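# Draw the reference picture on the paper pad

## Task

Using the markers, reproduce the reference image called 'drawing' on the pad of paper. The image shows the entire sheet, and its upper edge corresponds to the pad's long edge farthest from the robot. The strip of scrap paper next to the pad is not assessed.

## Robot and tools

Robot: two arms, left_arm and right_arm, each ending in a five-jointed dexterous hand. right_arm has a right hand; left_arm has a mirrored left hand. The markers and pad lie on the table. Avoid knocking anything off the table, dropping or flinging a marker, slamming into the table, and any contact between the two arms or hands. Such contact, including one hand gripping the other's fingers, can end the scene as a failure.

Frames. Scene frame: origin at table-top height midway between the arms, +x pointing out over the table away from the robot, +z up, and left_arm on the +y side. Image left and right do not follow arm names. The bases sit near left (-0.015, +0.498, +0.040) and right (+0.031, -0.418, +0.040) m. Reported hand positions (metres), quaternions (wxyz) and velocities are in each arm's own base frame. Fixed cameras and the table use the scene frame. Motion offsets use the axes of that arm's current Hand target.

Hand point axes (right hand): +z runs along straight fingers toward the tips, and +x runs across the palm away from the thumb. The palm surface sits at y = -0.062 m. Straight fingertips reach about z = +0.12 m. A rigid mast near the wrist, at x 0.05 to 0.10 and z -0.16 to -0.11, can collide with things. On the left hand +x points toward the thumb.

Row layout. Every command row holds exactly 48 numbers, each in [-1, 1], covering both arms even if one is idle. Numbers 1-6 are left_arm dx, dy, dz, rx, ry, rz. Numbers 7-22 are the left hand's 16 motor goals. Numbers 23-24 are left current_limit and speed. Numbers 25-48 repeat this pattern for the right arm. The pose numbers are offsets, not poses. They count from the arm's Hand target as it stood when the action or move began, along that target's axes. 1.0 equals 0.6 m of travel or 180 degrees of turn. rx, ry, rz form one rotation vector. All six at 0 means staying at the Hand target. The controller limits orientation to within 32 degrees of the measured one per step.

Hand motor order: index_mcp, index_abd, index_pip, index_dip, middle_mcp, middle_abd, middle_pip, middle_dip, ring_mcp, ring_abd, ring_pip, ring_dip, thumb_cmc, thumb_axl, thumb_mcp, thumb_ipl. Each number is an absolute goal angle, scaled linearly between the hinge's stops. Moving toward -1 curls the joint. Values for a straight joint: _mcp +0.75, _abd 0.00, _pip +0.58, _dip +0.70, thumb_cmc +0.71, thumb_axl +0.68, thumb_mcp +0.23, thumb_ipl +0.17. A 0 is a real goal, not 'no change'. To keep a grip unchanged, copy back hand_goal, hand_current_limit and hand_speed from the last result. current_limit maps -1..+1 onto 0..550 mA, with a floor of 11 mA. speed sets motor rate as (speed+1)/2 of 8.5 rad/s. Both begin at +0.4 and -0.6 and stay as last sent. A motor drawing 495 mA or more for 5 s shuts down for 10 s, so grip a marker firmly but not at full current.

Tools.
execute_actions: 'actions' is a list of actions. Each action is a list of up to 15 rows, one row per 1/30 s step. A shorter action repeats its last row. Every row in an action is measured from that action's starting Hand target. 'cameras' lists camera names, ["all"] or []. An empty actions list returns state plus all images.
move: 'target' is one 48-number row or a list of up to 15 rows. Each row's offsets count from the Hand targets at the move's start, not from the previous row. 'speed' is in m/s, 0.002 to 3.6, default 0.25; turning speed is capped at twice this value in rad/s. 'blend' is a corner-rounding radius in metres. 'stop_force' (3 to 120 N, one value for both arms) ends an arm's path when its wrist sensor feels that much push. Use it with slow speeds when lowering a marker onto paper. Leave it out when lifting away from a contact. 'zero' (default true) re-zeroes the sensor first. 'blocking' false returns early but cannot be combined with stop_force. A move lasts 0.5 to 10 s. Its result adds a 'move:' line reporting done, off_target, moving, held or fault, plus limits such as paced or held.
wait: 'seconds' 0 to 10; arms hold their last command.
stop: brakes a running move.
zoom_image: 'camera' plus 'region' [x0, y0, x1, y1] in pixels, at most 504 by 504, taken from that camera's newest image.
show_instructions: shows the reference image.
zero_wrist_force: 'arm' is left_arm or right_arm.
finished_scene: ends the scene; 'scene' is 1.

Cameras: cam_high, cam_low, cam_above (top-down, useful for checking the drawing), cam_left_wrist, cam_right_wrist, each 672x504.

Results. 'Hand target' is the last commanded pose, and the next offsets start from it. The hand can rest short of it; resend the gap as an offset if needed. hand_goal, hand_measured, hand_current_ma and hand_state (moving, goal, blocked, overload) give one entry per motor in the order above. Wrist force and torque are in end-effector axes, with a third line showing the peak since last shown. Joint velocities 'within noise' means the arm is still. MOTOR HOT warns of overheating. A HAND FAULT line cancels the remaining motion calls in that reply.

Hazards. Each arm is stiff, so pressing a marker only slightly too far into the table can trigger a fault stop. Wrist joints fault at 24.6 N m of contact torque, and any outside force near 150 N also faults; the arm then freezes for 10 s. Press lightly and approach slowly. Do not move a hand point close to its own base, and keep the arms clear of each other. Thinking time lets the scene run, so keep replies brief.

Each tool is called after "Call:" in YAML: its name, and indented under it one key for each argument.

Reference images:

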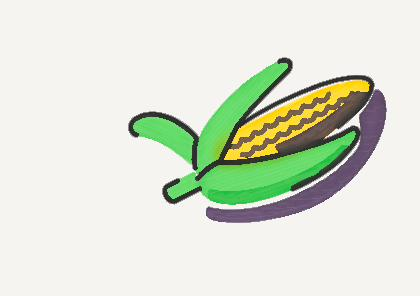

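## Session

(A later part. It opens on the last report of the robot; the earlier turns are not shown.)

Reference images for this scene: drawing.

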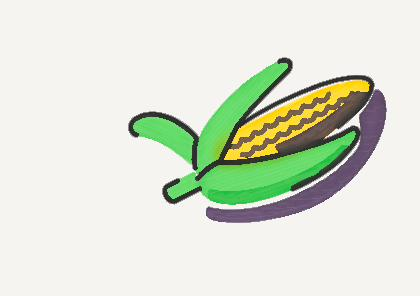

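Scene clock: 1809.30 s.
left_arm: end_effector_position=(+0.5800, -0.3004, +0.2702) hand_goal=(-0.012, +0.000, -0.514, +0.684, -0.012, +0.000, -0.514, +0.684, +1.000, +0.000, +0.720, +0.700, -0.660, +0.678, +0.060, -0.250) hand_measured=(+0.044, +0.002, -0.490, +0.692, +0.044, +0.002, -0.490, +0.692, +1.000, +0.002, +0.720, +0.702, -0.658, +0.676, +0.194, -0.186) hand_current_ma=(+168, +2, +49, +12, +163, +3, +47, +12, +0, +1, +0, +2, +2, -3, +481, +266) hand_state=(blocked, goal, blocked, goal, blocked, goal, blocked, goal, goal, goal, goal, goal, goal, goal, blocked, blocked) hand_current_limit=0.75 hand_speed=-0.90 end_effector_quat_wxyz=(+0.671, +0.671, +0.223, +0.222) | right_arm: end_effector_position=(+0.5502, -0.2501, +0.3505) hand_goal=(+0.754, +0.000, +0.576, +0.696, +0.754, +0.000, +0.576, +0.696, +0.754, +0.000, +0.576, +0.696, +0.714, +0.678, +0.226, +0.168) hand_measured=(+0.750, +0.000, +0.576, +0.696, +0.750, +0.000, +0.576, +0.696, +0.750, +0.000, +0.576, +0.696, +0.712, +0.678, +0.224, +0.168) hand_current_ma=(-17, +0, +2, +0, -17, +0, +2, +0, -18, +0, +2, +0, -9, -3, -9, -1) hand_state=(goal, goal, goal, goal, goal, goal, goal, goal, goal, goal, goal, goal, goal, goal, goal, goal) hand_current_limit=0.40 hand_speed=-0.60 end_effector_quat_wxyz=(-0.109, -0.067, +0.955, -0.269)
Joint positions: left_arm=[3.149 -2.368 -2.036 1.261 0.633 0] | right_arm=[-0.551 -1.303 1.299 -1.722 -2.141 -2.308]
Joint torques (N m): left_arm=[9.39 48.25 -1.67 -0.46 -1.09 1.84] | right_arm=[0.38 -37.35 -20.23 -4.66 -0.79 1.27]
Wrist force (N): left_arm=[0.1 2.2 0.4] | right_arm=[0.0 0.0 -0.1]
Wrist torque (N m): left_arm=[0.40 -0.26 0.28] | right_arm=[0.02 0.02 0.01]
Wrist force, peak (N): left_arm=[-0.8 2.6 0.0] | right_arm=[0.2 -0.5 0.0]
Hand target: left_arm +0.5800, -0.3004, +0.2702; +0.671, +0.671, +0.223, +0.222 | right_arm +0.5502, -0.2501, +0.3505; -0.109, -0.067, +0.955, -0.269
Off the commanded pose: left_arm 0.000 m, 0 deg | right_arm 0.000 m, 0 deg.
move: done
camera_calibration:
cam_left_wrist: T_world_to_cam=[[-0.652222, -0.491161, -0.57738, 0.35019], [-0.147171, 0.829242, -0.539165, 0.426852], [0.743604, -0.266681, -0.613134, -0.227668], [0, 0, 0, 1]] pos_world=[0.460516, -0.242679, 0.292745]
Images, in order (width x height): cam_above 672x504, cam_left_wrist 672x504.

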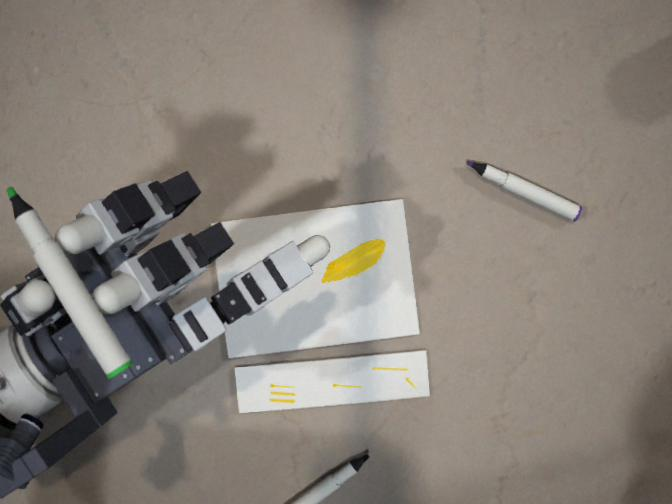

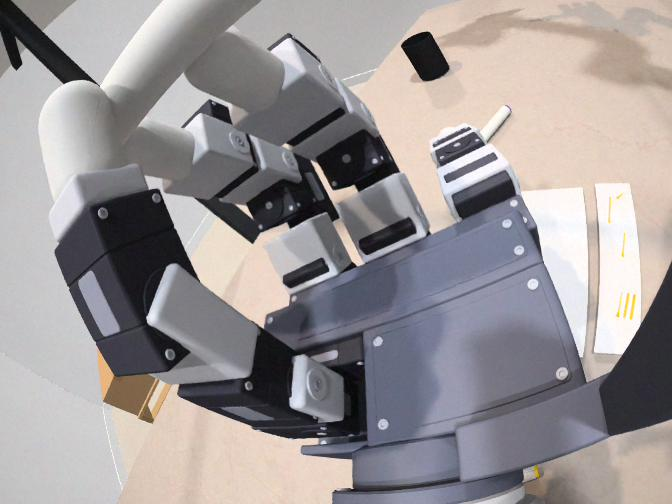

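Call:
move:
  target: [0,0,0,0,0,0,-0.055,0,-0.41,0.68,-0.055,0,-0.41,0.68,1,0,0.72,0.7,-0.66,0.678,0.06,-0.25,0.75,-0.92,0,0,0,0,0,0,0.754,0,0.576,0.696,0.754,0,0.576,0.696,0.754,0,0.576,0.696,0.714,0.678,0.226,0.168,0.4,-0.6]
  cameras: ["cam_above"]

Scene clock: 1817.70 s.
left_arm: end_effector_position=(+0.5800, -0.3004, +0.2702) hand_goal=(-0.054, +0.000, -0.410, +0.680, -0.054, +0.000, -0.410, +0.680, +1.000, +0.000, +0.720, +0.700, -0.660, +0.678, +0.060, -0.250) hand_measured=(+0.018, +0.002, -0.396, +0.692, +0.016, +0.002, -0.400, +0.692, +1.000, +0.002, +0.720, +0.702, -0.658, +0.676, +0.194, -0.200) hand_current_ma=(+235, +2, +24, +20, +224, +3, +17, +21, +0, +1, +0, +2, +2, -2, +481, +192) hand_state=(blocked, goal, goal, goal, blocked, goal, goal, goal, goal, goal, goal, goal, goal, goal, blocked, blocked) hand_current_limit=0.75 hand_speed=-0.92 end_effector_quat_wxyz=(+0.671, +0.671, +0.223, +0.222) | right_arm: end_effector_position=(+0.5502, -0.2501, +0.3505) hand_goal=(+0.754, +0.000, +0.576, +0.696, +0.754, +0.000, +0.576, +0.696, +0.754, +0.000, +0.576, +0.696, +0.714, +0.678, +0.226, +0.168) hand_measured=(+0.750, +0.000, +0.576, +0.696, +0.750, +0.000, +0.576, +0.696, +0.750, +0.000, +0.576, +0.696, +0.712, +0.678, +0.224, +0.168) hand_current_ma=(-17, +0, +2, +0, -17, +0, +2, +0, -18, +0, +2, +0, -9, -3, -9, -1) hand_state=(goal, goal, goal, goal, goal, goal, goal, goal, goal, goal, goal, goal, goal, goal, goal, goal) hand_current_limit=0.40 hand_speed=-0.60 end_effector_quat_wxyz=(-0.109, -0.067, +0.955, -0.269)
Joint positions: left_arm=[3.15 -2.368 -2.036 1.261 0.633 0] | right_arm=[-0.551 -1.303 1.299 -1.722 -2.141 -2.308]
Joint torques (N m): left_arm=[9.9 46.93 -1.72 -0.42 -1.17 1.72] | right_arm=[1.16 -39.75 -19.65 -4.84 -0.73 1.42]
Wrist force (N): left_arm=[0.1 2.3 0.3] | right_arm=[0.0 -0.1 0.2]
Wrist torque (N m): left_arm=[0.42 -0.26 0.28] | right_arm=[-0.02 0.01 0.01]
Wrist force, peak (N): left_arm=[-0.1 2.7 0.3] | right_arm=[0.0 -0.5 0.0]
Hand target: left_arm +0.5800, -0.3004, +0.2702; +0.671, +0.671, +0.223, +0.222 | right_arm +0.5502, -0.2501, +0.3505; -0.109, -0.067, +0.955, -0.269
Off the commanded pose: left_arm 0.000 m, 0 deg | right_arm 0.000 m, 0 deg.
move: done
Images, in order (width x height): cam_above 672x504.

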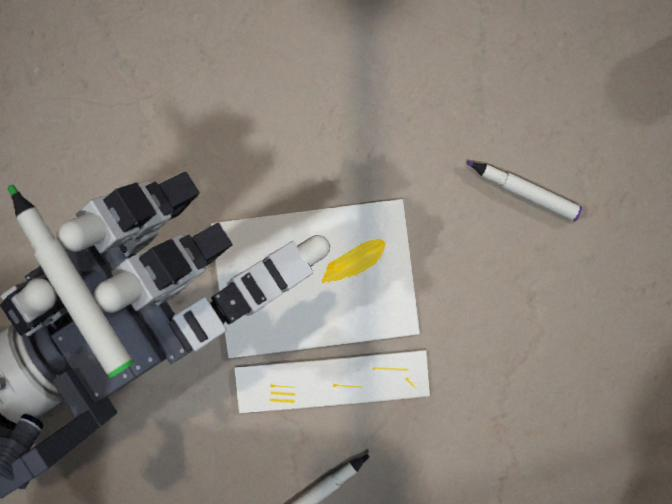

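Call:
move:
  target:
    - [0,0,0,0,0,0,0.05,0,-0.445,0.64,0.05,0,-0.445,0.64,1,0,0.72,0.7,-0.66,0.678,0.21,-0.31,0.75,-0.92,0,0,0,0,0,0,0.754,0,0.576,0.696,0.754,0,0.576,0.696,0.754,0,0.576,0.696,0.714,0.678,0.226,0.168,0.4,-0.6]
    - [0,0,0,0,0,0,0.115,0,-0.5,0.59,0.115,0,-0.5,0.59,1,0,0.72,0.7,-0.66,0.678,0.24,-0.41,0.75,-0.92,0,0,0,0,0,0,0.754,0,0.576,0.696,0.754,0,0.576,0.696,0.754,0,0.576,0.696,0.714,0.678,0.226,0.168,0.4,-0.6]
    - [0,0,0,0,0,0,0.179,0,-0.556,0.543,0.179,0,-0.556,0.543,1,0,0.72,0.7,-0.66,0.678,0.267,-0.517,0.75,-0.92,0,0,0,0,0,0,0.754,0,0.576,0.696,0.754,0,0.576,0.696,0.754,0,0.576,0.696,0.714,0.678,0.226,0.168,0.4,-0.6]
    - [0,0,0,0,0,0,0.24,0,-0.61,0.49,0.24,0,-0.61,0.49,1,0,0.72,0.7,-0.66,0.678,0.245,-0.575,0.75,-0.92,0,0,0,0,0,0,0.754,0,0.576,0.696,0.754,0,0.576,0.696,0.754,0,0.576,0.696,0.714,0.678,0.226,0.168,0.4,-0.6]
  cameras: ["cam_above", "cam_left_wrist"]

Scene clock: 1834.77 s.
left_arm: end_effector_position=(+0.5800, -0.3004, +0.2702) hand_goal=(+0.240, +0.000, -0.610, +0.490, +0.240, +0.000, -0.610, +0.490, +1.000, +0.000, +0.720, +0.700, -0.660, +0.678, +0.246, -0.574) hand_measured=(+0.264, +0.002, -0.582, +0.504, +0.258, +0.002, -0.594, +0.498, +1.000, +0.002, +0.720, +0.702, -0.668, +0.676, +0.292, -0.552) hand_current_ma=(+56, +2, +60, +26, +35, +3, +27, +13, +0, +1, +0, +2, -11, -3, +164, +69) hand_state=(blocked, goal, blocked, goal, goal, goal, goal, goal, goal, goal, goal, goal, goal, goal, blocked, blocked) hand_current_limit=0.75 hand_speed=-0.92 end_effector_quat_wxyz=(+0.671, +0.671, +0.223, +0.222) | right_arm: end_effector_position=(+0.5502, -0.2501, +0.3505) hand_goal=(+0.754, +0.000, +0.576, +0.696, +0.754, +0.000, +0.576, +0.696, +0.754, +0.000, +0.576, +0.696, +0.714, +0.678, +0.226, +0.168) hand_measured=(+0.750, +0.000, +0.576, +0.696, +0.750, +0.000, +0.576, +0.696, +0.750, +0.000, +0.576, +0.696, +0.712, +0.678, +0.224, +0.168) hand_current_ma=(-17, +0, +2, +0, -17, +0, +2, +0, -18, +0, +2, +0, -9, -3, -9, -1) hand_state=(goal, goal, goal, goal, goal, goal, goal, goal, goal, goal, goal, goal, goal, goal, goal, goal) hand_current_limit=0.40 hand_speed=-0.60 end_effector_quat_wxyz=(-0.109, -0.067, +0.955, -0.269)
Joint positions: left_arm=[3.15 -2.368 -2.036 1.261 0.633 0] | right_arm=[-0.551 -1.303 1.299 -1.722 -2.141 -2.308]
Joint torques (N m): left_arm=[10.03 46.75 -1.57 -0.33 -0.93 1.76] | right_arm=[0.36 -39.11 -20.34 -4.92 -0.88 1.14]
Wrist force (N): left_arm=[-0.1 2.4 0.2] | right_arm=[0.2 -0.1 -0.1]
Wrist torque (N m): left_arm=[0.46 -0.23 0.25] | right_arm=[0.02 -0.01 0.03]
Wrist force, peak (N): left_arm=[-0.2 2.6 0.2] | right_arm=[0.2 -0.5 0.0]
Hand target: left_arm +0.5800, -0.3004, +0.2702; +0.671, +0.671, +0.223, +0.222 | right_arm +0.5502, -0.2501, +0.3505; -0.109, -0.067, +0.955, -0.269
Off the commanded pose: left_arm 0.000 m, 0 deg | right_arm 0.000 m, 0 deg.
move: done
camera_calibration:
cam_left_wrist: T_world_to_cam=[[-0.65214, -0.491139, -0.577491, 0.35019], [-0.147077, 0.829256, -0.539169, 0.426813], [0.743695, -0.266678, -0.613026, -0.22774], [0, 0, 0, 1]] pos_world=[0.460517, -0.242679, 0.292746]
Images, in order (width x height): cam_above 672x504, cam_left_wrist 672x504.

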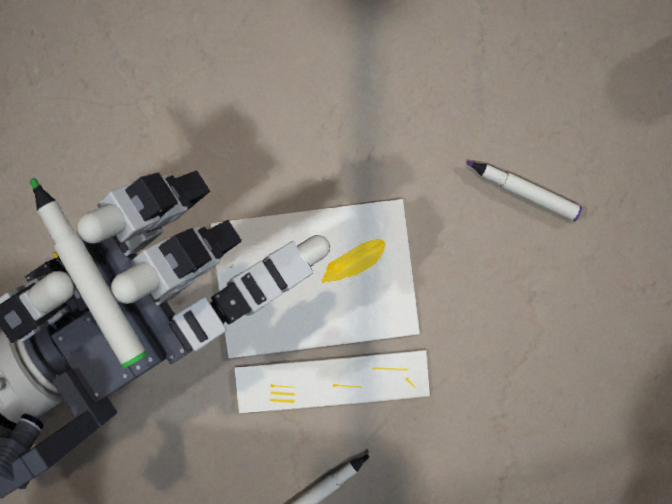

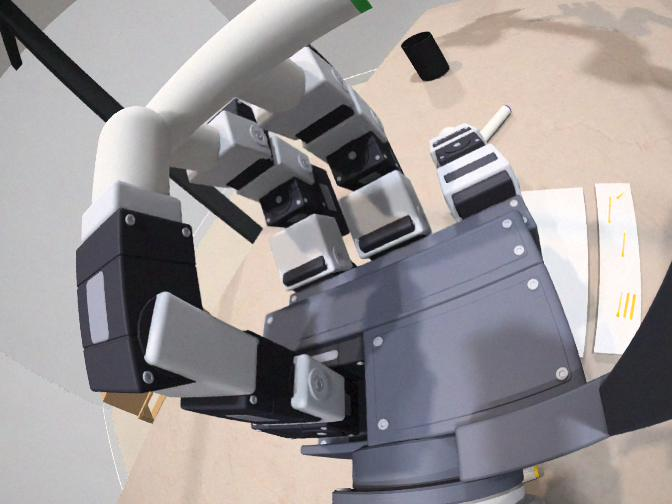

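Call:
move:
  target:
    - [0,0,0,0,0,0,0.317,0,-0.663,0.438,0.317,0,-0.663,0.438,1,0,0.72,0.7,-0.66,0.678,0.23,-0.632,0.75,-0.92,0,0,0,0,0,0,0.754,0,0.576,0.696,0.754,0,0.576,0.696,0.754,0,0.576,0.696,0.714,0.678,0.226,0.168,0.4,-0.6]
    - [0,0,0,0,0,0,0.395,0,-0.715,0.386,0.395,0,-0.715,0.386,1,0,0.72,0.7,-0.66,0.678,0.216,-0.689,0.75,-0.92,0,0,0,0,0,0,0.754,0,0.576,0.696,0.754,0,0.576,0.696,0.754,0,0.576,0.696,0.714,0.678,0.226,0.168,0.4,-0.6]
    - [0,0,0,0,0,0,0.458,0,-0.703,0.26,0.458,0,-0.703,0.26,1,0,0.72,0.7,-0.66,0.678,0.176,-0.716,0.75,-0.92,0,0,0,0,0,0,0.754,0,0.576,0.696,0.754,0,0.576,0.696,0.754,0,0.576,0.696,0.714,0.678,0.226,0.168,0.4,-0.6]
    - [0,0,0,0,0,0,0.519,0,-0.691,0.133,0.519,0,-0.691,0.133,1,0,0.72,0.7,-0.66,0.678,0.136,-0.743,0.75,-0.92,0,0,0,0,0,0,0.754,0,0.576,0.696,0.754,0,0.576,0.696,0.754,0,0.576,0.696,0.714,0.678,0.226,0.168,0.4,-0.6]
  cameras: ["cam_above", "cam_left_wrist"]

Scene clock: 1844.57 s.
left_arm: end_effector_position=(+0.5800, -0.3004, +0.2702) hand_goal=(+0.520, +0.000, -0.690, +0.134, +0.520, +0.000, -0.690, +0.134, +1.000, +0.000, +0.720, +0.700, -0.660, +0.678, +0.136, -0.742) hand_measured=(+0.560, +0.000, -0.662, +0.160, +0.544, +0.002, -0.678, +0.146, +1.000, +0.002, +0.720, +0.702, -0.676, +0.664, +0.192, -0.734) hand_current_ma=(+106, +0, +60, +57, +53, +1, +18, +21, +0, +1, +0, +2, -30, -29, +218, +19) hand_state=(blocked, goal, blocked, blocked, blocked, goal, goal, goal, goal, goal, goal, goal, goal, goal, blocked, goal) hand_current_limit=0.75 hand_speed=-0.92 end_effector_quat_wxyz=(+0.671, +0.671, +0.223, +0.222) | right_arm: end_effector_position=(+0.5502, -0.2501, +0.3505) hand_goal=(+0.754, +0.000, +0.576, +0.696, +0.754, +0.000, +0.576, +0.696, +0.754, +0.000, +0.576, +0.696, +0.714, +0.678, +0.226, +0.168) hand_measured=(+0.750, +0.000, +0.576, +0.696, +0.750, +0.000, +0.576, +0.696, +0.750, +0.000, +0.576, +0.696, +0.712, +0.678, +0.224, +0.168) hand_current_ma=(-17, +0, +2, +0, -17, +0, +2, +0, -18, +0, +2, +0, -9, -3, -9, -1) hand_state=(goal, goal, goal, goal, goal, goal, goal, goal, goal, goal, goal, goal, goal, goal, goal, goal) hand_current_limit=0.40 hand_speed=-0.60 end_effector_quat_wxyz=(-0.109, -0.067, +0.955, -0.269)
Joint positions: left_arm=[3.15 -2.368 -2.036 1.261 0.633 0] | right_arm=[-0.551 -1.303 1.299 -1.722 -2.141 -2.308]
Joint torques (N m): left_arm=[8.44 46.79 -2.04 0.21 -0.82 1.82] | right_arm=[0.77 -38.35 -20.38 -4.75 -1.02 1.08]
Wrist force (N): left_arm=[-0.2 2.4 0.3] | right_arm=[-0.2 -0.1 0.1]
Wrist torque (N m): left_arm=[0.48 -0.21 0.24] | right_arm=[-0.01 0.03 0.00]
Wrist force, peak (N): left_arm=[-0.2 2.7 0.2] | right_arm=[0.5 0.0 0.0]
Hand target: left_arm +0.5800, -0.3004, +0.2702; +0.671, +0.671, +0.223, +0.222 | right_arm +0.5502, -0.2501, +0.3505; -0.109, -0.067, +0.955, -0.269
Off the commanded pose: left_arm 0.000 m, 0 deg | right_arm 0.000 m, 0 deg.
move: done
camera_calibration:
cam_left_wrist: T_world_to_cam=[[-0.65214, -0.491139, -0.577491, 0.35019], [-0.147077, 0.829256, -0.539169, 0.426813], [0.743695, -0.266678, -0.613026, -0.22774], [0, 0, 0, 1]] pos_world=[0.460517, -0.242679, 0.292746]
Images, in order (width x height): cam_above 672x504, cam_left_wrist 672x504.

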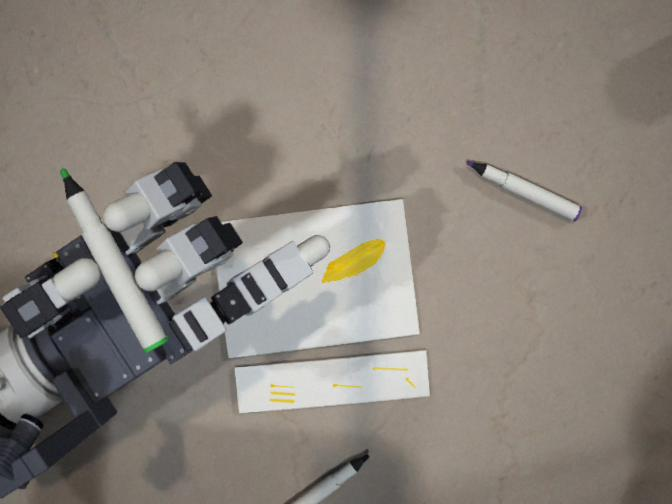

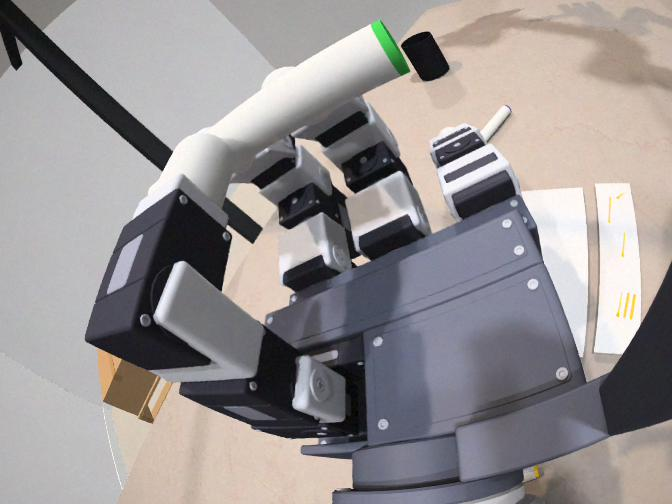

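Call:
move:
  target:
    - [0,0,0,0,0,0,0.58,0,-0.679,0.007,0.58,0,-0.679,0.007,1,0,0.72,0.7,-0.66,0.678,0.096,-0.77,0.75,-0.92,0,0,0,0,0,0,0.754,0,0.576,0.696,0.754,0,0.576,0.696,0.754,0,0.576,0.696,0.714,0.678,0.226,0.168,0.4,-0.6]
    - [0,0,0,0,0,0,0.605,0,-0.63,-0.116,0.605,0,-0.63,-0.116,1,0,0.72,0.7,-0.66,0.678,0.049,-0.77,0.75,-0.92,0,0,0,0,0,0,0.754,0,0.576,0.696,0.754,0,0.576,0.696,0.754,0,0.576,0.696,0.714,0.678,0.226,0.168,0.4,-0.6]
  cameras: ["cam_above"]

Call:
zoom_image:
  camera: "cam_above"
  region: [0, 140, 260, 400]

Scene clock: 1850.07 s.
left_arm: end_effector_position=(+0.5800, -0.3004, +0.2702) hand_goal=(+0.606, +0.000, -0.630, -0.116, +0.606, +0.000, -0.630, -0.116, +1.000, +0.000, +0.720, +0.700, -0.660, +0.678, +0.050, -0.770) hand_measured=(+0.650, -0.002, -0.592, -0.086, +0.632, +0.000, -0.616, -0.102, +1.000, +0.002, +0.720, +0.702, -0.678, +0.660, +0.104, -0.772) hand_current_ma=(+123, -1, +88, +69, +60, +0, +26, +22, +0, +1, +0, +2, -33, -46, +206, -2) hand_state=(blocked, goal, blocked, blocked, blocked, goal, goal, goal, goal, goal, goal, goal, goal, goal, blocked, goal) hand_current_limit=0.75 hand_speed=-0.92 end_effector_quat_wxyz=(+0.671, +0.671, +0.223, +0.222) | right_arm: end_effector_position=(+0.5502, -0.2501, +0.3505) hand_goal=(+0.754, +0.000, +0.576, +0.696, +0.754, +0.000, +0.576, +0.696, +0.754, +0.000, +0.576, +0.696, +0.714, +0.678, +0.226, +0.168) hand_measured=(+0.750, +0.000, +0.576, +0.696, +0.750, +0.000, +0.576, +0.696, +0.750, +0.000, +0.576, +0.696, +0.712, +0.678, +0.224, +0.168) hand_current_ma=(-17, +0, +2, +0, -17, +0, +2, +0, -18, +0, +2, +0, -9, -3, -9, -1) hand_state=(goal, goal, goal, goal, goal, goal, goal, goal, goal, goal, goal, goal, goal, goal, goal, goal) hand_current_limit=0.40 hand_speed=-0.60 end_effector_quat_wxyz=(-0.109, -0.067, +0.955, -0.269)
Joint positions: left_arm=[3.15 -2.368 -2.036 1.261 0.633 0] | right_arm=[-0.551 -1.303 1.299 -1.722 -2.141 -2.308]
Joint torques (N m): left_arm=[9.02 46.85 -1.7 0.54 -0.86 1.83] | right_arm=[0.02 -38.48 -19.8 -4.7 -0.98 1.45]
Wrist force (N): left_arm=[0.0 2.4 0.2] | right_arm=[0.0 -0.1 0.1]
Wrist torque (N m): left_arm=[0.49 -0.25 0.27] | right_arm=[0.00 0.01 0.01]
Wrist force, peak (N): left_arm=[-0.3 2.6 0.1] | right_arm=[0.4 -0.3 0.2]
Hand target: left_arm +0.5800, -0.3004, +0.2702; +0.671, +0.671, +0.223, +0.222 | right_arm +0.5502, -0.2501, +0.3505; -0.109, -0.067, +0.955, -0.269
Off the commanded pose: left_arm 0.000 m, 0 deg | right_arm 0.000 m, 0 deg.
move: done
Images, in order (width x height): cam_above 672x504.

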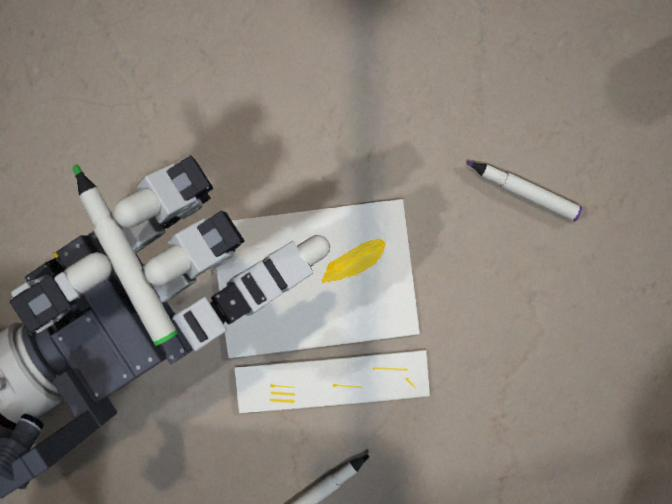

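Scaled by 1.938.

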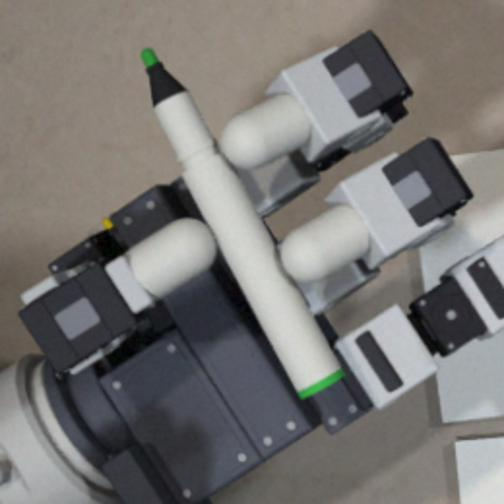

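Call:
move:
  target:
    - [0,0,0,0,0,0,0.63,0,-0.58,-0.24,0.63,0,-0.58,-0.24,1,0,0.72,0.7,-0.66,0.678,0.001,-0.765,0.75,-0.92,0,0,0,0,0,0,0.754,0,0.576,0.696,0.754,0,0.576,0.696,0.754,0,0.576,0.696,0.714,0.678,0.226,0.168,0.4,-0.6]
    - [0,0,0,0,0,0,0.655,0,-0.533,-0.362,0.655,0,-0.533,-0.362,1,0,0.72,0.7,-0.66,0.678,-0.046,-0.76,0.75,-0.92,0,0,0,0,0,0,0.754,0,0.576,0.696,0.754,0,0.576,0.696,0.754,0,0.576,0.696,0.714,0.678,0.226,0.168,0.4,-0.6]
  cameras: ["cam_above"]

Call:
zoom_image:
  camera: "cam_above"
  region: [0, 140, 260, 400]

Scene clock: 1858.60 s.
left_arm: end_effector_position=(+0.5800, -0.3004, +0.2702) hand_goal=(+0.656, +0.000, -0.532, -0.362, +0.656, +0.000, -0.532, -0.362, +1.000, +0.000, +0.720, +0.700, -0.660, +0.678, -0.046, -0.760) hand_measured=(+0.702, -0.002, -0.488, -0.328, +0.684, +0.000, -0.514, -0.348, +1.000, +0.002, +0.720, +0.702, -0.678, +0.654, -0.002, -0.772) hand_current_ma=(+129, -2, +109, +76, +63, +0, +33, +23, +0, +1, +0, +2, -34, -66, +157, -29) hand_state=(blocked, goal, blocked, blocked, blocked, goal, goal, goal, goal, goal, goal, goal, goal, blocked, blocked, goal) hand_current_limit=0.75 hand_speed=-0.92 end_effector_quat_wxyz=(+0.671, +0.671, +0.223, +0.222) | right_arm: end_effector_position=(+0.5502, -0.2501, +0.3505) hand_goal=(+0.754, +0.000, +0.576, +0.696, +0.754, +0.000, +0.576, +0.696, +0.754, +0.000, +0.576, +0.696, +0.714, +0.678, +0.226, +0.168) hand_measured=(+0.750, +0.000, +0.576, +0.696, +0.750, +0.000, +0.576, +0.696, +0.750, +0.000, +0.576, +0.696, +0.712, +0.678, +0.224, +0.168) hand_current_ma=(-17, +0, +2, +0, -17, +0, +2, +0, -18, +0, +2, +0, -9, -3, -9, -1) hand_state=(goal, goal, goal, goal, goal, goal, goal, goal, goal, goal, goal, goal, goal, goal, goal, goal) hand_current_limit=0.40 hand_speed=-0.60 end_effector_quat_wxyz=(-0.109, -0.067, +0.955, -0.269)
Joint positions: left_arm=[3.15 -2.368 -2.036 1.261 0.633 0] | right_arm=[-0.551 -1.303 1.299 -1.722 -2.141 -2.308]
Joint torques (N m): left_arm=[8.75 45.27 -0.82 0.86 -0.85 1.59] | right_arm=[0.56 -38.64 -20.13 -4.92 -0.63 1.37]
Wrist force (N): left_arm=[0.0 2.3 0.3] | right_arm=[0.0 -0.3 -0.2]
Wrist torque (N m): left_arm=[0.48 -0.24 0.26] | right_arm=[0.00 0.02 0.00]
Wrist force, peak (N): left_arm=[-0.1 2.6 0.4] | right_arm=[0.5 -0.3 -0.3]
Hand target: left_arm +0.5800, -0.3004, +0.2702; +0.671, +0.671, +0.223, +0.222 | right_arm +0.5502, -0.2501, +0.3505; -0.109, -0.067, +0.955, -0.269
Off the commanded pose: left_arm 0.000 m, 0 deg | right_arm 0.000 m, 0 deg.
move: done
Images, in order (width x height): cam_above 672x504.

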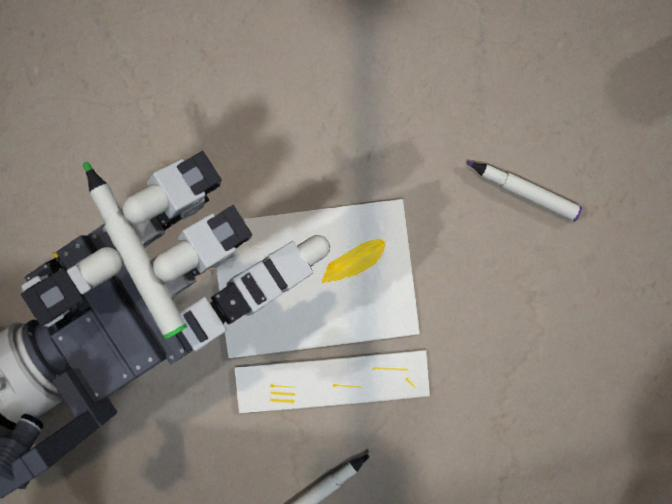

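Scaled by 1.938.

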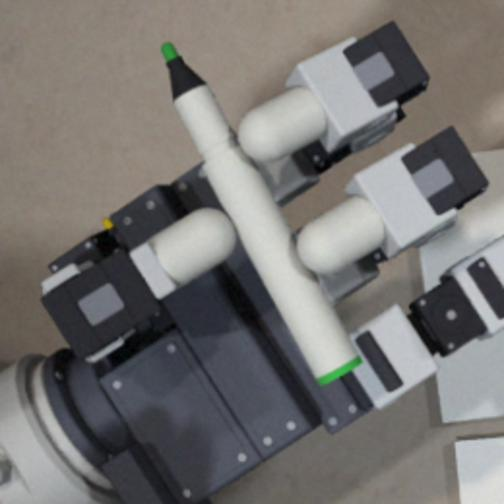

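Call:
move:
  target:
    - [0,0,0,0,0,0,0.635,0,-0.44,-0.51,0.635,0,-0.44,-0.51,1,0,0.72,0.7,-0.66,0.678,-0.095,-0.74,0.75,-0.92,0,0,0,0,0,0,0.754,0,0.576,0.696,0.754,0,0.576,0.696,0.754,0,0.576,0.696,0.714,0.678,0.226,0.168,0.4,-0.6]
    - [0,0,0,0,0,0,0.62,0,-0.345,-0.66,0.62,0,-0.345,-0.66,1,0,0.72,0.7,-0.66,0.678,-0.14,-0.715,0.75,-0.92,0,0,0,0,0,0,0.754,0,0.576,0.696,0.754,0,0.576,0.696,0.754,0,0.576,0.696,0.714,0.678,0.226,0.168,0.4,-0.6]
  cameras: ["cam_above"]

Call:
zoom_image:
  camera: "cam_above"
  region: [0, 140, 260, 400]

Scene clock: 1864.73 s.
left_arm: end_effector_position=(+0.5800, -0.3004, +0.2702) hand_goal=(+0.620, +0.000, -0.344, -0.660, +0.620, +0.000, -0.344, -0.660, +1.000, +0.000, +0.720, +0.700, -0.660, +0.678, -0.140, -0.714) hand_measured=(+0.638, -0.002, -0.344, -0.658, +0.638, +0.000, -0.346, -0.658, +1.000, +0.002, +0.720, +0.702, -0.664, +0.674, -0.140, -0.718) hand_current_ma=(+36, -2, +1, +3, +38, +0, -2, +2, +0, +1, +0, +2, -3, -4, -1, -6) hand_state=(goal, goal, goal, goal, goal, goal, goal, goal, goal, goal, goal, goal, goal, goal, goal, goal) hand_current_limit=0.75 hand_speed=-0.92 end_effector_quat_wxyz=(+0.671, +0.671, +0.223, +0.222) | right_arm: end_effector_position=(+0.5502, -0.2501, +0.3505) hand_goal=(+0.754, +0.000, +0.576, +0.696, +0.754, +0.000, +0.576, +0.696, +0.754, +0.000, +0.576, +0.696, +0.714, +0.678, +0.226, +0.168) hand_measured=(+0.750, +0.000, +0.576, +0.696, +0.750, +0.000, +0.576, +0.696, +0.750, +0.000, +0.576, +0.696, +0.712, +0.678, +0.224, +0.168) hand_current_ma=(-17, +0, +2, +0, -17, +0, +2, +0, -18, +0, +2, +0, -9, -3, -9, -1) hand_state=(goal, goal, goal, goal, goal, goal, goal, goal, goal, goal, goal, goal, goal, goal, goal, goal) hand_current_limit=0.40 hand_speed=-0.60 end_effector_quat_wxyz=(-0.109, -0.067, +0.955, -0.269)
Joint positions: left_arm=[3.15 -2.368 -2.036 1.261 0.633 0] | right_arm=[-0.551 -1.303 1.299 -1.722 -2.141 -2.308]
Joint torques (N m): left_arm=[7.51 45.55 -1.03 1.14 -0.74 1.59] | right_arm=[1.02 -39.31 -19.82 -4.82 -1.04 1.27]
Wrist force (N): left_arm=[-0.4 2.4 0.1] | right_arm=[0.5 -0.2 -0.1]
Wrist torque (N m): left_arm=[0.50 -0.20 0.24] | right_arm=[-0.01 -0.04 0.04]
Wrist force, peak (N): left_arm=[-0.1 2.6 0.2] | right_arm=[0.5 -0.2 -0.1]
Hand target: left_arm +0.5800, -0.3004, +0.2702; +0.671, +0.671, +0.223, +0.222 | right_arm +0.5502, -0.2501, +0.3505; -0.109, -0.067, +0.955, -0.269
Off the commanded pose: left_arm 0.000 m, 0 deg | right_arm 0.000 m, 0 deg.
move: done
Images, in order (width x height): cam_above 672x504.

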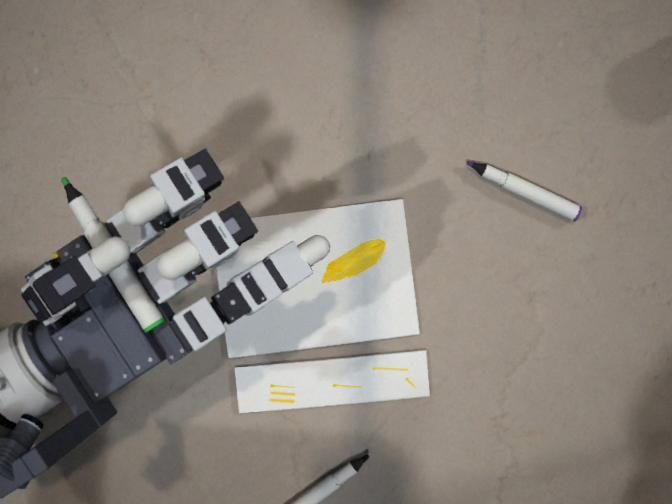

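Scaled by 1.938.

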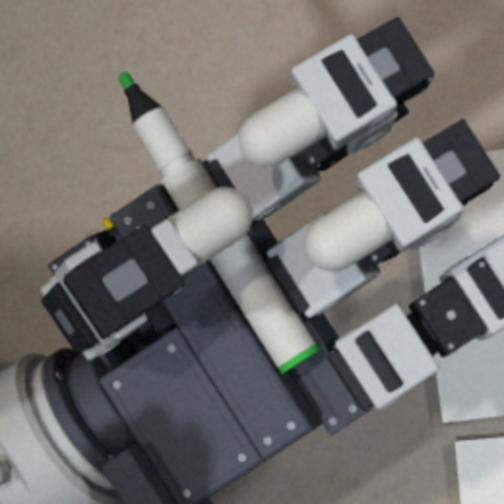

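Call:
move:
  target:
    - [0,0,0,0,0,0,0.62,0,-0.345,-0.66,0.62,0,-0.345,-0.66,1,0,0.72,0.7,-0.66,0.678,0.1,-0.3,0.75,-0.85,0,0,0,0,0,0,0.754,0,0.576,0.696,0.754,0,0.576,0.696,0.754,0,0.576,0.696,0.714,0.678,0.226,0.168,0.4,-0.6]
    - [0,0,0,0,0,0,0.274,0,-0.664,-0.174,0.274,0,-0.664,-0.174,1,0,0.72,0.7,-0.64,0.678,0.25,0.1,0.7,-0.85,0,0,0,0,0,0,0.754,0,0.576,0.696,0.754,0,0.576,0.696,0.754,0,0.576,0.696,0.714,0.678,0.226,0.168,0.4,-0.6]
  cameras: ["cam_above", "cam_left_wrist"]

Call:
zoom_image:
  camera: "cam_above"
  region: [0, 140, 260, 400]

Scene clock: 1871.77 s.
left_arm: end_effector_position=(+0.5800, -0.3004, +0.2702) hand_goal=(+0.274, +0.000, -0.664, -0.174, +0.274, +0.000, -0.664, -0.174, +1.000, +0.000, +0.720, +0.700, -0.640, +0.678, +0.250, +0.100) hand_measured=(+0.288, -0.002, -0.662, -0.178, +0.288, +0.000, -0.662, -0.178, +1.000, +0.002, +0.720, +0.702, -0.644, +0.676, +0.248, +0.098) hand_current_ma=(+24, -2, +1, -4, +26, +0, +1, -4, +0, +1, +0, +2, -3, -3, -3, -3) hand_state=(goal, goal, goal, goal, goal, goal, goal, goal, goal, goal, goal, goal, goal, goal, goal, goal) hand_current_limit=0.70 hand_speed=-0.85 end_effector_quat_wxyz=(+0.671, +0.671, +0.223, +0.222) | right_arm: end_effector_position=(+0.5502, -0.2501, +0.3505) hand_goal=(+0.754, +0.000, +0.576, +0.696, +0.754, +0.000, +0.576, +0.696, +0.754, +0.000, +0.576, +0.696, +0.714, +0.678, +0.226, +0.168) hand_measured=(+0.750, +0.000, +0.576, +0.696, +0.750, +0.000, +0.576, +0.696, +0.750, +0.000, +0.576, +0.696, +0.712, +0.678, +0.224, +0.168) hand_current_ma=(-17, +0, +2, +0, -17, +0, +2, +0, -18, +0, +2, +0, -9, -3, -9, -1) hand_state=(goal, goal, goal, goal, goal, goal, goal, goal, goal, goal, goal, goal, goal, goal, goal, goal) hand_current_limit=0.40 hand_speed=-0.60 end_effector_quat_wxyz=(-0.109, -0.067, +0.955, -0.269)
Joint positions: left_arm=[3.15 -2.368 -2.036 1.261 0.633 0] | right_arm=[-0.551 -1.303 1.299 -1.722 -2.141 -2.308]
Joint torques (N m): left_arm=[8.82 44.89 0.58 1.43 -0.74 1.56] | right_arm=[0.92 -38.33 -20.14 -4.67 -0.78 1.26]
Wrist force (N): left_arm=[-0.1 2.2 0.0] | right_arm=[0.0 -0.2 0.0]
Wrist torque (N m): left_arm=[0.44 -0.24 0.25] | right_arm=[-0.01 0.01 0.01]
Wrist force, peak (N): left_arm=[-0.3 2.6 0.3] | right_arm=[0.2 -0.5 0.0]
Hand target: left_arm +0.5800, -0.3004, +0.2702; +0.671, +0.671, +0.223, +0.222 | right_arm +0.5502, -0.2501, +0.3505; -0.109, -0.067, +0.955, -0.269
Off the commanded pose: left_arm 0.000 m, 0 deg | right_arm 0.000 m, 0 deg.
move: done
camera_calibration:
cam_left_wrist: T_world_to_cam=[[-0.65214, -0.491139, -0.577491, 0.35019], [-0.147077, 0.829256, -0.539169, 0.426813], [0.743695, -0.266678, -0.613026, -0.22774], [0, 0, 0, 1]] pos_world=[0.460517, -0.242679, 0.292746]
Images, in order (width x height): cam_above 672x504, cam_left_wrist 672x504.

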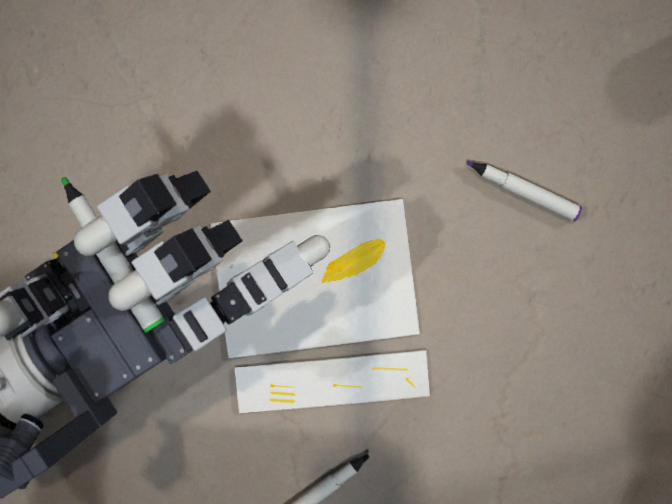

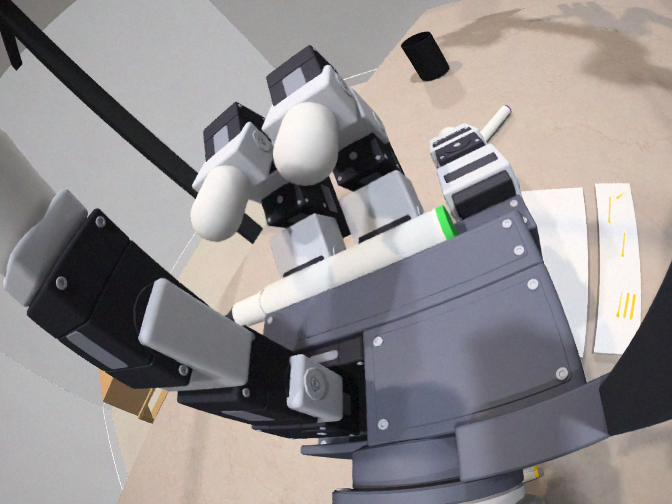

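Scaled by 1.938.

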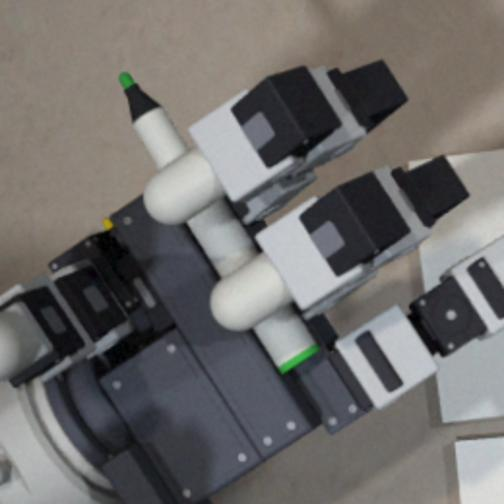

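Call:
move:
  target:
    - [0,0,0,0,0,0,0.041,0,-0.518,-0.522,0.041,0,-0.518,-0.522,1,0,0.72,0.7,-0.64,0.678,0.25,0.1,0.7,-0.85,0,0,0,0,0,0,0.754,0,0.576,0.696,0.754,0,0.576,0.696,0.754,0,0.576,0.696,0.714,0.678,0.226,0.168,0.4,-0.6]
    - [0,0,0,0,0,0,-0.05,0,-0.47,-0.65,-0.05,0,-0.47,-0.65,1,0,0.72,0.7,-0.64,0.678,0.25,0.1,0.7,-0.85,0,0,0,0,0,0,0.754,0,0.576,0.696,0.754,0,0.576,0.696,0.754,0,0.576,0.696,0.714,0.678,0.226,0.168,0.4,-0.6]
    - [0,0,0,0,0,0,-0.04,0,-0.66,-0.62,-0.04,0,-0.66,-0.62,1,0,0.72,0.7,-0.64,0.678,0.25,0.1,0.7,-0.9,0,0,0,0,0,0,0.754,0,0.576,0.696,0.754,0,0.576,0.696,0.754,0,0.576,0.696,0.714,0.678,0.226,0.168,0.4,-0.6]
    - [0,0,0,0,0,0,-0.04,0,-0.78,-0.62,-0.04,0,-0.78,-0.62,1,0,0.72,0.7,-0.64,0.678,0.25,0.1,0.7,-0.92,0,0,0,0,0,0,0.754,0,0.576,0.696,0.754,0,0.576,0.696,0.754,0,0.576,0.696,0.714,0.678,0.226,0.168,0.4,-0.6]
  cameras: ["cam_left_wrist"]

Call:
move:
  target:
    - [0,0,0,0,0,0,-0.04,0,-0.83,-0.66,-0.04,0,-0.83,-0.66,1,0,0.72,0.7,-0.64,0.678,0.25,0.1,0.7,-0.92,0,0,0,0,0,0,0.754,0,0.576,0.696,0.754,0,0.576,0.696,0.754,0,0.576,0.696,0.714,0.678,0.226,0.168,0.4,-0.6]
    - [0,0,0,0,0,0,-0.06,0,-0.88,-0.7,-0.06,0,-0.88,-0.7,1,0,0.72,0.7,-0.64,0.678,0.25,0.1,0.7,-0.92,0,0,0,0,0,0,0.754,0,0.576,0.696,0.754,0,0.576,0.696,0.754,0,0.576,0.696,0.714,0.678,0.226,0.168,0.4,-0.6]
    - [0,0,0,0,0,0,-0.07,0,-0.91,-0.74,-0.07,0,-0.91,-0.74,1,0,0.72,0.7,-0.64,0.678,0.25,0.1,0.7,-0.92,0,0,0,0,0,0,0.754,0,0.576,0.696,0.754,0,0.576,0.696,0.754,0,0.576,0.696,0.714,0.678,0.226,0.168,0.4,-0.6]
  cameras: ["cam_left_wrist"]

Scene clock: 1885.87 s.
left_arm: end_effector_position=(+0.5800, -0.3004, +0.2702) hand_goal=(-0.040, +0.000, -0.780, -0.620, -0.040, +0.000, -0.780, -0.620, +1.000, +0.000, +0.720, +0.700, -0.640, +0.678, +0.250, +0.100) hand_measured=(-0.038, -0.002, -0.778, -0.622, -0.038, +0.000, -0.778, -0.622, +1.000, +0.002, +0.720, +0.702, -0.644, +0.676, +0.248, +0.098) hand_current_ma=(+2, -2, +2, -2, +2, +0, +2, -2, +0, +1, +0, +2, -3, -3, -3, -3) hand_state=(goal, goal, goal, goal, goal, goal, goal, goal, goal, goal, goal, goal, goal, goal, goal, goal) hand_current_limit=0.70 hand_speed=-0.92 end_effector_quat_wxyz=(+0.671, +0.671, +0.223, +0.222) | right_arm: end_effector_position=(+0.5502, -0.2501, +0.3505) hand_goal=(+0.754, +0.000, +0.576, +0.696, +0.754, +0.000, +0.576, +0.696, +0.754, +0.000, +0.576, +0.696, +0.714, +0.678, +0.226, +0.168) hand_measured=(+0.750, +0.000, +0.576, +0.696, +0.750, +0.000, +0.576, +0.696, +0.750, +0.000, +0.576, +0.696, +0.712, +0.678, +0.224, +0.168) hand_current_ma=(-17, +0, +2, +0, -17, +0, +2, +0, -18, +0, +2, +0, -9, -3, -9, -1) hand_state=(goal, goal, goal, goal, goal, goal, goal, goal, goal, goal, goal, goal, goal, goal, goal, goal) hand_current_limit=0.40 hand_speed=-0.60 end_effector_quat_wxyz=(-0.109, -0.067, +0.955, -0.269)
Joint positions: left_arm=[3.15 -2.368 -2.036 1.261 0.633 0] | right_arm=[-0.551 -1.303 1.299 -1.722 -2.141 -2.308]
Joint torques (N m): left_arm=[8.18 44.26 -0.24 2.07 -0.41 1.54] | right_arm=[1.33 -39.47 -21.85 -4.6 -0.88 1.52]
Wrist force (N): left_arm=[-0.4 2.5 0.1] | right_arm=[-0.1 -0.1 0.1]
Wrist torque (N m): left_arm=[0.44 -0.20 0.23] | right_arm=[0.00 0.03 0.01]
Wrist force, peak (N): left_arm=[-0.2 2.6 0.1] | right_arm=[0.3 -0.3 -0.3]
Hand target: left_arm +0.5800, -0.3004, +0.2702; +0.671, +0.671, +0.223, +0.222 | right_arm +0.5502, -0.2501, +0.3505; -0.109, -0.067, +0.955, -0.269
Off the commanded pose: left_arm 0.000 m, 0 deg | right_arm 0.000 m, 0 deg.
move: done
camera_calibration:
cam_left_wrist: T_world_to_cam=[[-0.65214, -0.491139, -0.577491, 0.35019], [-0.147077, 0.829256, -0.539169, 0.426813], [0.743695, -0.266678, -0.613026, -0.22774], [0, 0, 0, 1]] pos_world=[0.460517, -0.242679, 0.292746]
Images, in order (width x height): cam_left_wrist 672x504.

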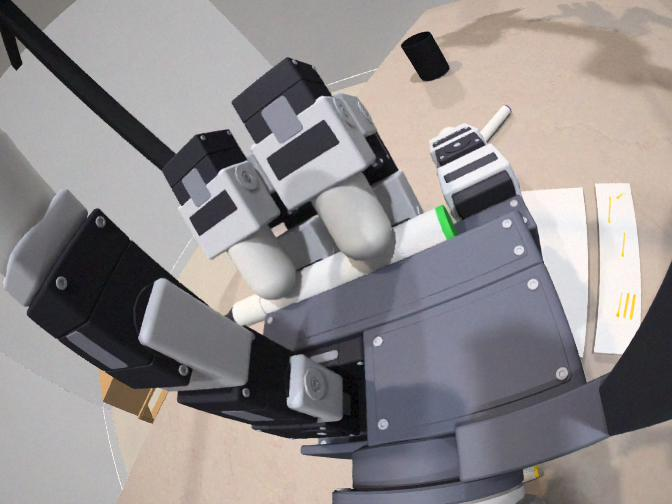

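Scene clock: 1887.37 s.
left_arm: end_effector_position=(+0.5800, -0.3004, +0.2702) hand_goal=(-0.070, +0.000, -0.910, -0.740, -0.070, +0.000, -0.910, -0.740, +1.000, +0.000, +0.720, +0.700, -0.640, +0.678, +0.250, +0.100) hand_measured=(-0.044, -0.002, -0.784, -0.642, -0.040, +0.000, -0.786, -0.646, +1.000, +0.002, +0.720, +0.702, -0.644, +0.676, +0.248, +0.098) hand_current_ma=(+59, -2, +446, +323, +69, +0, +443, +308, +0, +1, +0, +2, -3, -3, -3, -3) hand_state=(blocked, goal, blocked, blocked, blocked, goal, blocked, blocked, goal, goal, goal, goal, goal, goal, goal, goal) hand_current_limit=0.70 hand_speed=-0.92 end_effector_quat_wxyz=(+0.671, +0.671, +0.223, +0.222) | right_arm: end_effector_position=(+0.5502, -0.2501, +0.3505) hand_goal=(+0.754, +0.000, +0.576, +0.696, +0.754, +0.000, +0.576, +0.696, +0.754, +0.000, +0.576, +0.696, +0.714, +0.678, +0.226, +0.168) hand_measured=(+0.750, +0.000, +0.576, +0.696, +0.750, +0.000, +0.576, +0.696, +0.750, +0.000, +0.576, +0.696, +0.712, +0.678, +0.224, +0.168) hand_current_ma=(-17, +0, +2, +0, -17, +0, +2, +0, -18, +0, +2, +0, -9, -3, -9, -1) hand_state=(goal, goal, goal, goal, goal, goal, goal, goal, goal, goal, goal, goal, goal, goal, goal, goal) hand_current_limit=0.40 hand_speed=-0.60 end_effector_quat_wxyz=(-0.109, -0.067, +0.955, -0.269)
Joint positions: left_arm=[3.15 -2.368 -2.036 1.261 0.633 0] | right_arm=[-0.551 -1.303 1.299 -1.722 -2.141 -2.308]
Joint torques (N m): left_arm=[7.31 42.74 0.44 2.08 -0.69 1.55] | right_arm=[0.57 -39.32 -20.43 -4.67 -0.76 1.39]
Wrist force (N): left_arm=[-0.2 2.4 0.1] | right_arm=[0.2 -0.1 0.1]
Wrist torque (N m): left_arm=[0.43 -0.23 0.25] | right_arm=[0.00 0.00 0.03]
Wrist force, peak (N): left_arm=[-0.1 2.6 0.3] | right_arm=[0.3 -0.3 0.2]
Hand target: left_arm +0.5800, -0.3004, +0.2702; +0.671, +0.671, +0.223, +0.222 | right_arm +0.5502, -0.2501, +0.3505; -0.109, -0.067, +0.955, -0.269
Off the commanded pose: left_arm 0.000 m, 0 deg | right_arm 0.000 m, 0 deg.
move: done
camera_calibration:
cam_left_wrist: T_world_to_cam=[[-0.65214, -0.491139, -0.577491, 0.35019], [-0.147077, 0.829256, -0.539169, 0.426813], [0.743695, -0.266678, -0.613026, -0.22774], [0, 0, 0, 1]] pos_world=[0.460517, -0.242679, 0.292746]
Images, in order (width x height): cam_left_wrist 672x504.

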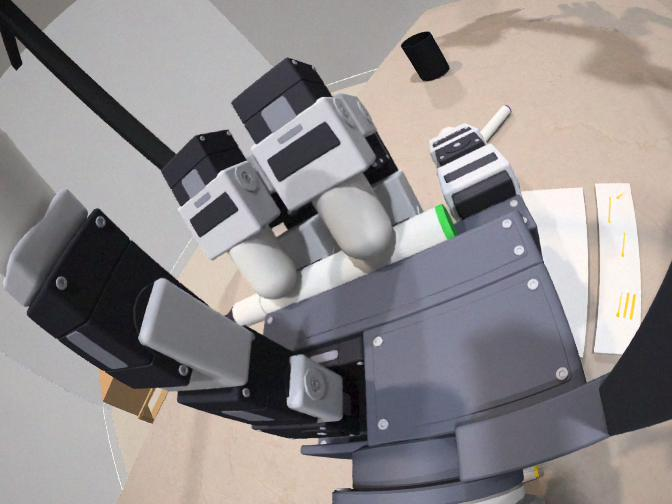

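Call:
move:
  target: [-0.5268,-0.2,0.012,0.4094,-0.3084,-0.3333,-0.07,0,-0.91,-0.74,-0.07,0,-0.91,-0.74,1,0,0.72,0.7,-0.64,0.678,0.25,0.1,0.7,-0.9,0,0,0,0,0,0,0.754,0,0.576,0.696,0.754,0,0.576,0.696,0.754,0,0.576,0.696,0.714,0.678,0.226,0.168,0.4,-0.6]
  speed: 0.3
  cameras: ["cam_above", "cam_left_wrist"]

Scene clock: 1902.20 s.
left_arm: end_effector_position=(+0.3308, -0.4952, +0.1505) hand_goal=(-0.070, +0.000, -0.910, -0.740, -0.070, +0.000, -0.910, -0.740, +1.000, +0.000, +0.720, +0.700, -0.640, +0.678, +0.250, +0.100) hand_measured=(-0.044, -0.002, -0.784, -0.642, -0.042, +0.000, -0.786, -0.646, +1.000, +0.002, +0.720, +0.702, -0.634, +0.676, +0.248, +0.098) hand_current_ma=(+57, -1, +446, +322, +68, +0, +443, +307, +0, +1, +0, +2, +8, -3, -3, -3) hand_state=(blocked, goal, blocked, blocked, blocked, goal, blocked, blocked, goal, goal, goal, goal, goal, goal, goal, goal) hand_current_limit=0.70 hand_speed=-0.90 end_effector_quat_wxyz=(+0.208, +0.745, +0.273, -0.572) | right_arm: end_effector_position=(+0.5502, -0.2501, +0.3505) hand_goal=(+0.754, +0.000, +0.576, +0.696, +0.754, +0.000, +0.576, +0.696, +0.754, +0.000, +0.576, +0.696, +0.714, +0.678, +0.226, +0.168) hand_measured=(+0.750, +0.000, +0.576, +0.696, +0.750, +0.000, +0.576, +0.696, +0.750, +0.000, +0.576, +0.696, +0.712, +0.678, +0.224, +0.168) hand_current_ma=(-17, +0, +2, +0, -17, +0, +2, +0, -18, +0, +2, +0, -9, -3, -9, -1) hand_state=(goal, goal, goal, goal, goal, goal, goal, goal, goal, goal, goal, goal, goal, goal, goal, goal) hand_current_limit=0.40 hand_speed=-0.60 end_effector_quat_wxyz=(-0.109, -0.067, +0.955, -0.269)
Joint positions: left_arm=[2.813 -1.942 -1.852 -2.011 0.597 1.163] | right_arm=[-0.551 -1.303 1.299 -1.722 -2.141 -2.308]
Joint torques (N m): left_arm=[-9.57 24.16 29.68 -1.02 0.53 1.93] | right_arm=[1.9 -38.43 -20.75 -4.7 -0.78 1.34]
Wrist force (N): left_arm=[-0.6 1.1 0.0] | right_arm=[0.2 -0.2 0.0]
Wrist torque (N m): left_arm=[0.24 -0.06 -0.11] | right_arm=[0.00 -0.02 0.03]
Wrist force, peak (N): left_arm=[0.2 2.6 0.1] | right_arm=[0.1 -0.4 0.4]
Hand target: left_arm +0.3308, -0.4952, +0.1505; +0.208, +0.745, +0.273, -0.572 | right_arm +0.5502, -0.2501, +0.3505; -0.109, -0.067, +0.955, -0.269
Off the commanded pose: left_arm 0.000 m, 0 deg | right_arm 0.000 m, 0 deg.
move: done
camera_calibration:
cam_left_wrist: T_world_to_cam=[[-0.535936, 0.302366, 0.788256, 0.171831], [0.282908, 0.944004, -0.16976, 0.346092], [-0.795447, 0.132024, -0.591467, 0.535536], [0, 0, 0, 1]] pos_world=[0.420169, -0.449371, 0.240058]
Images, in order (width x height): cam_above 672x504, cam_left_wrist 672x504.

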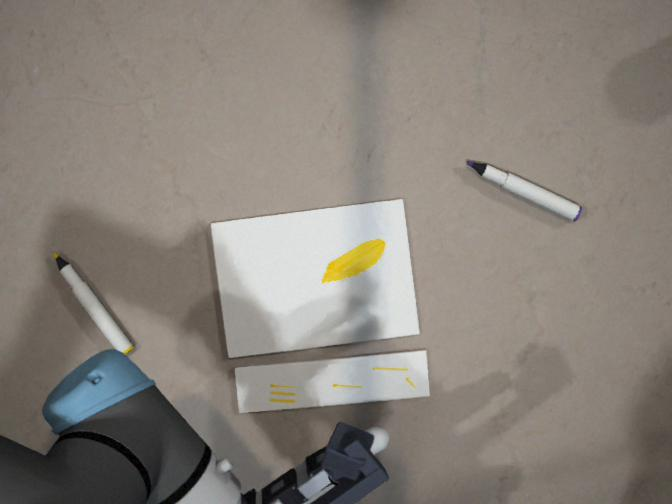

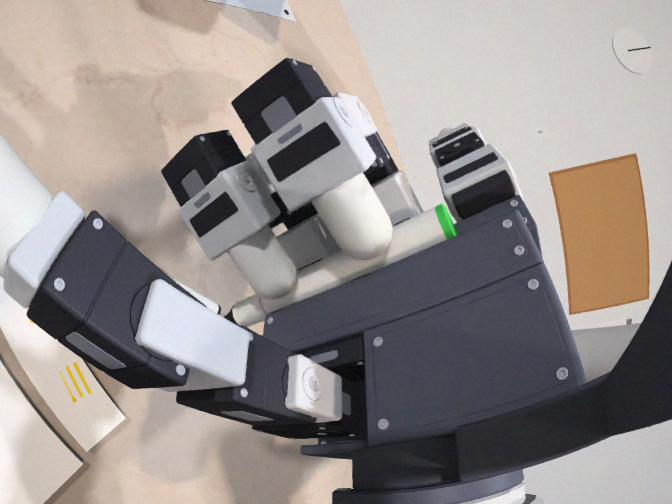

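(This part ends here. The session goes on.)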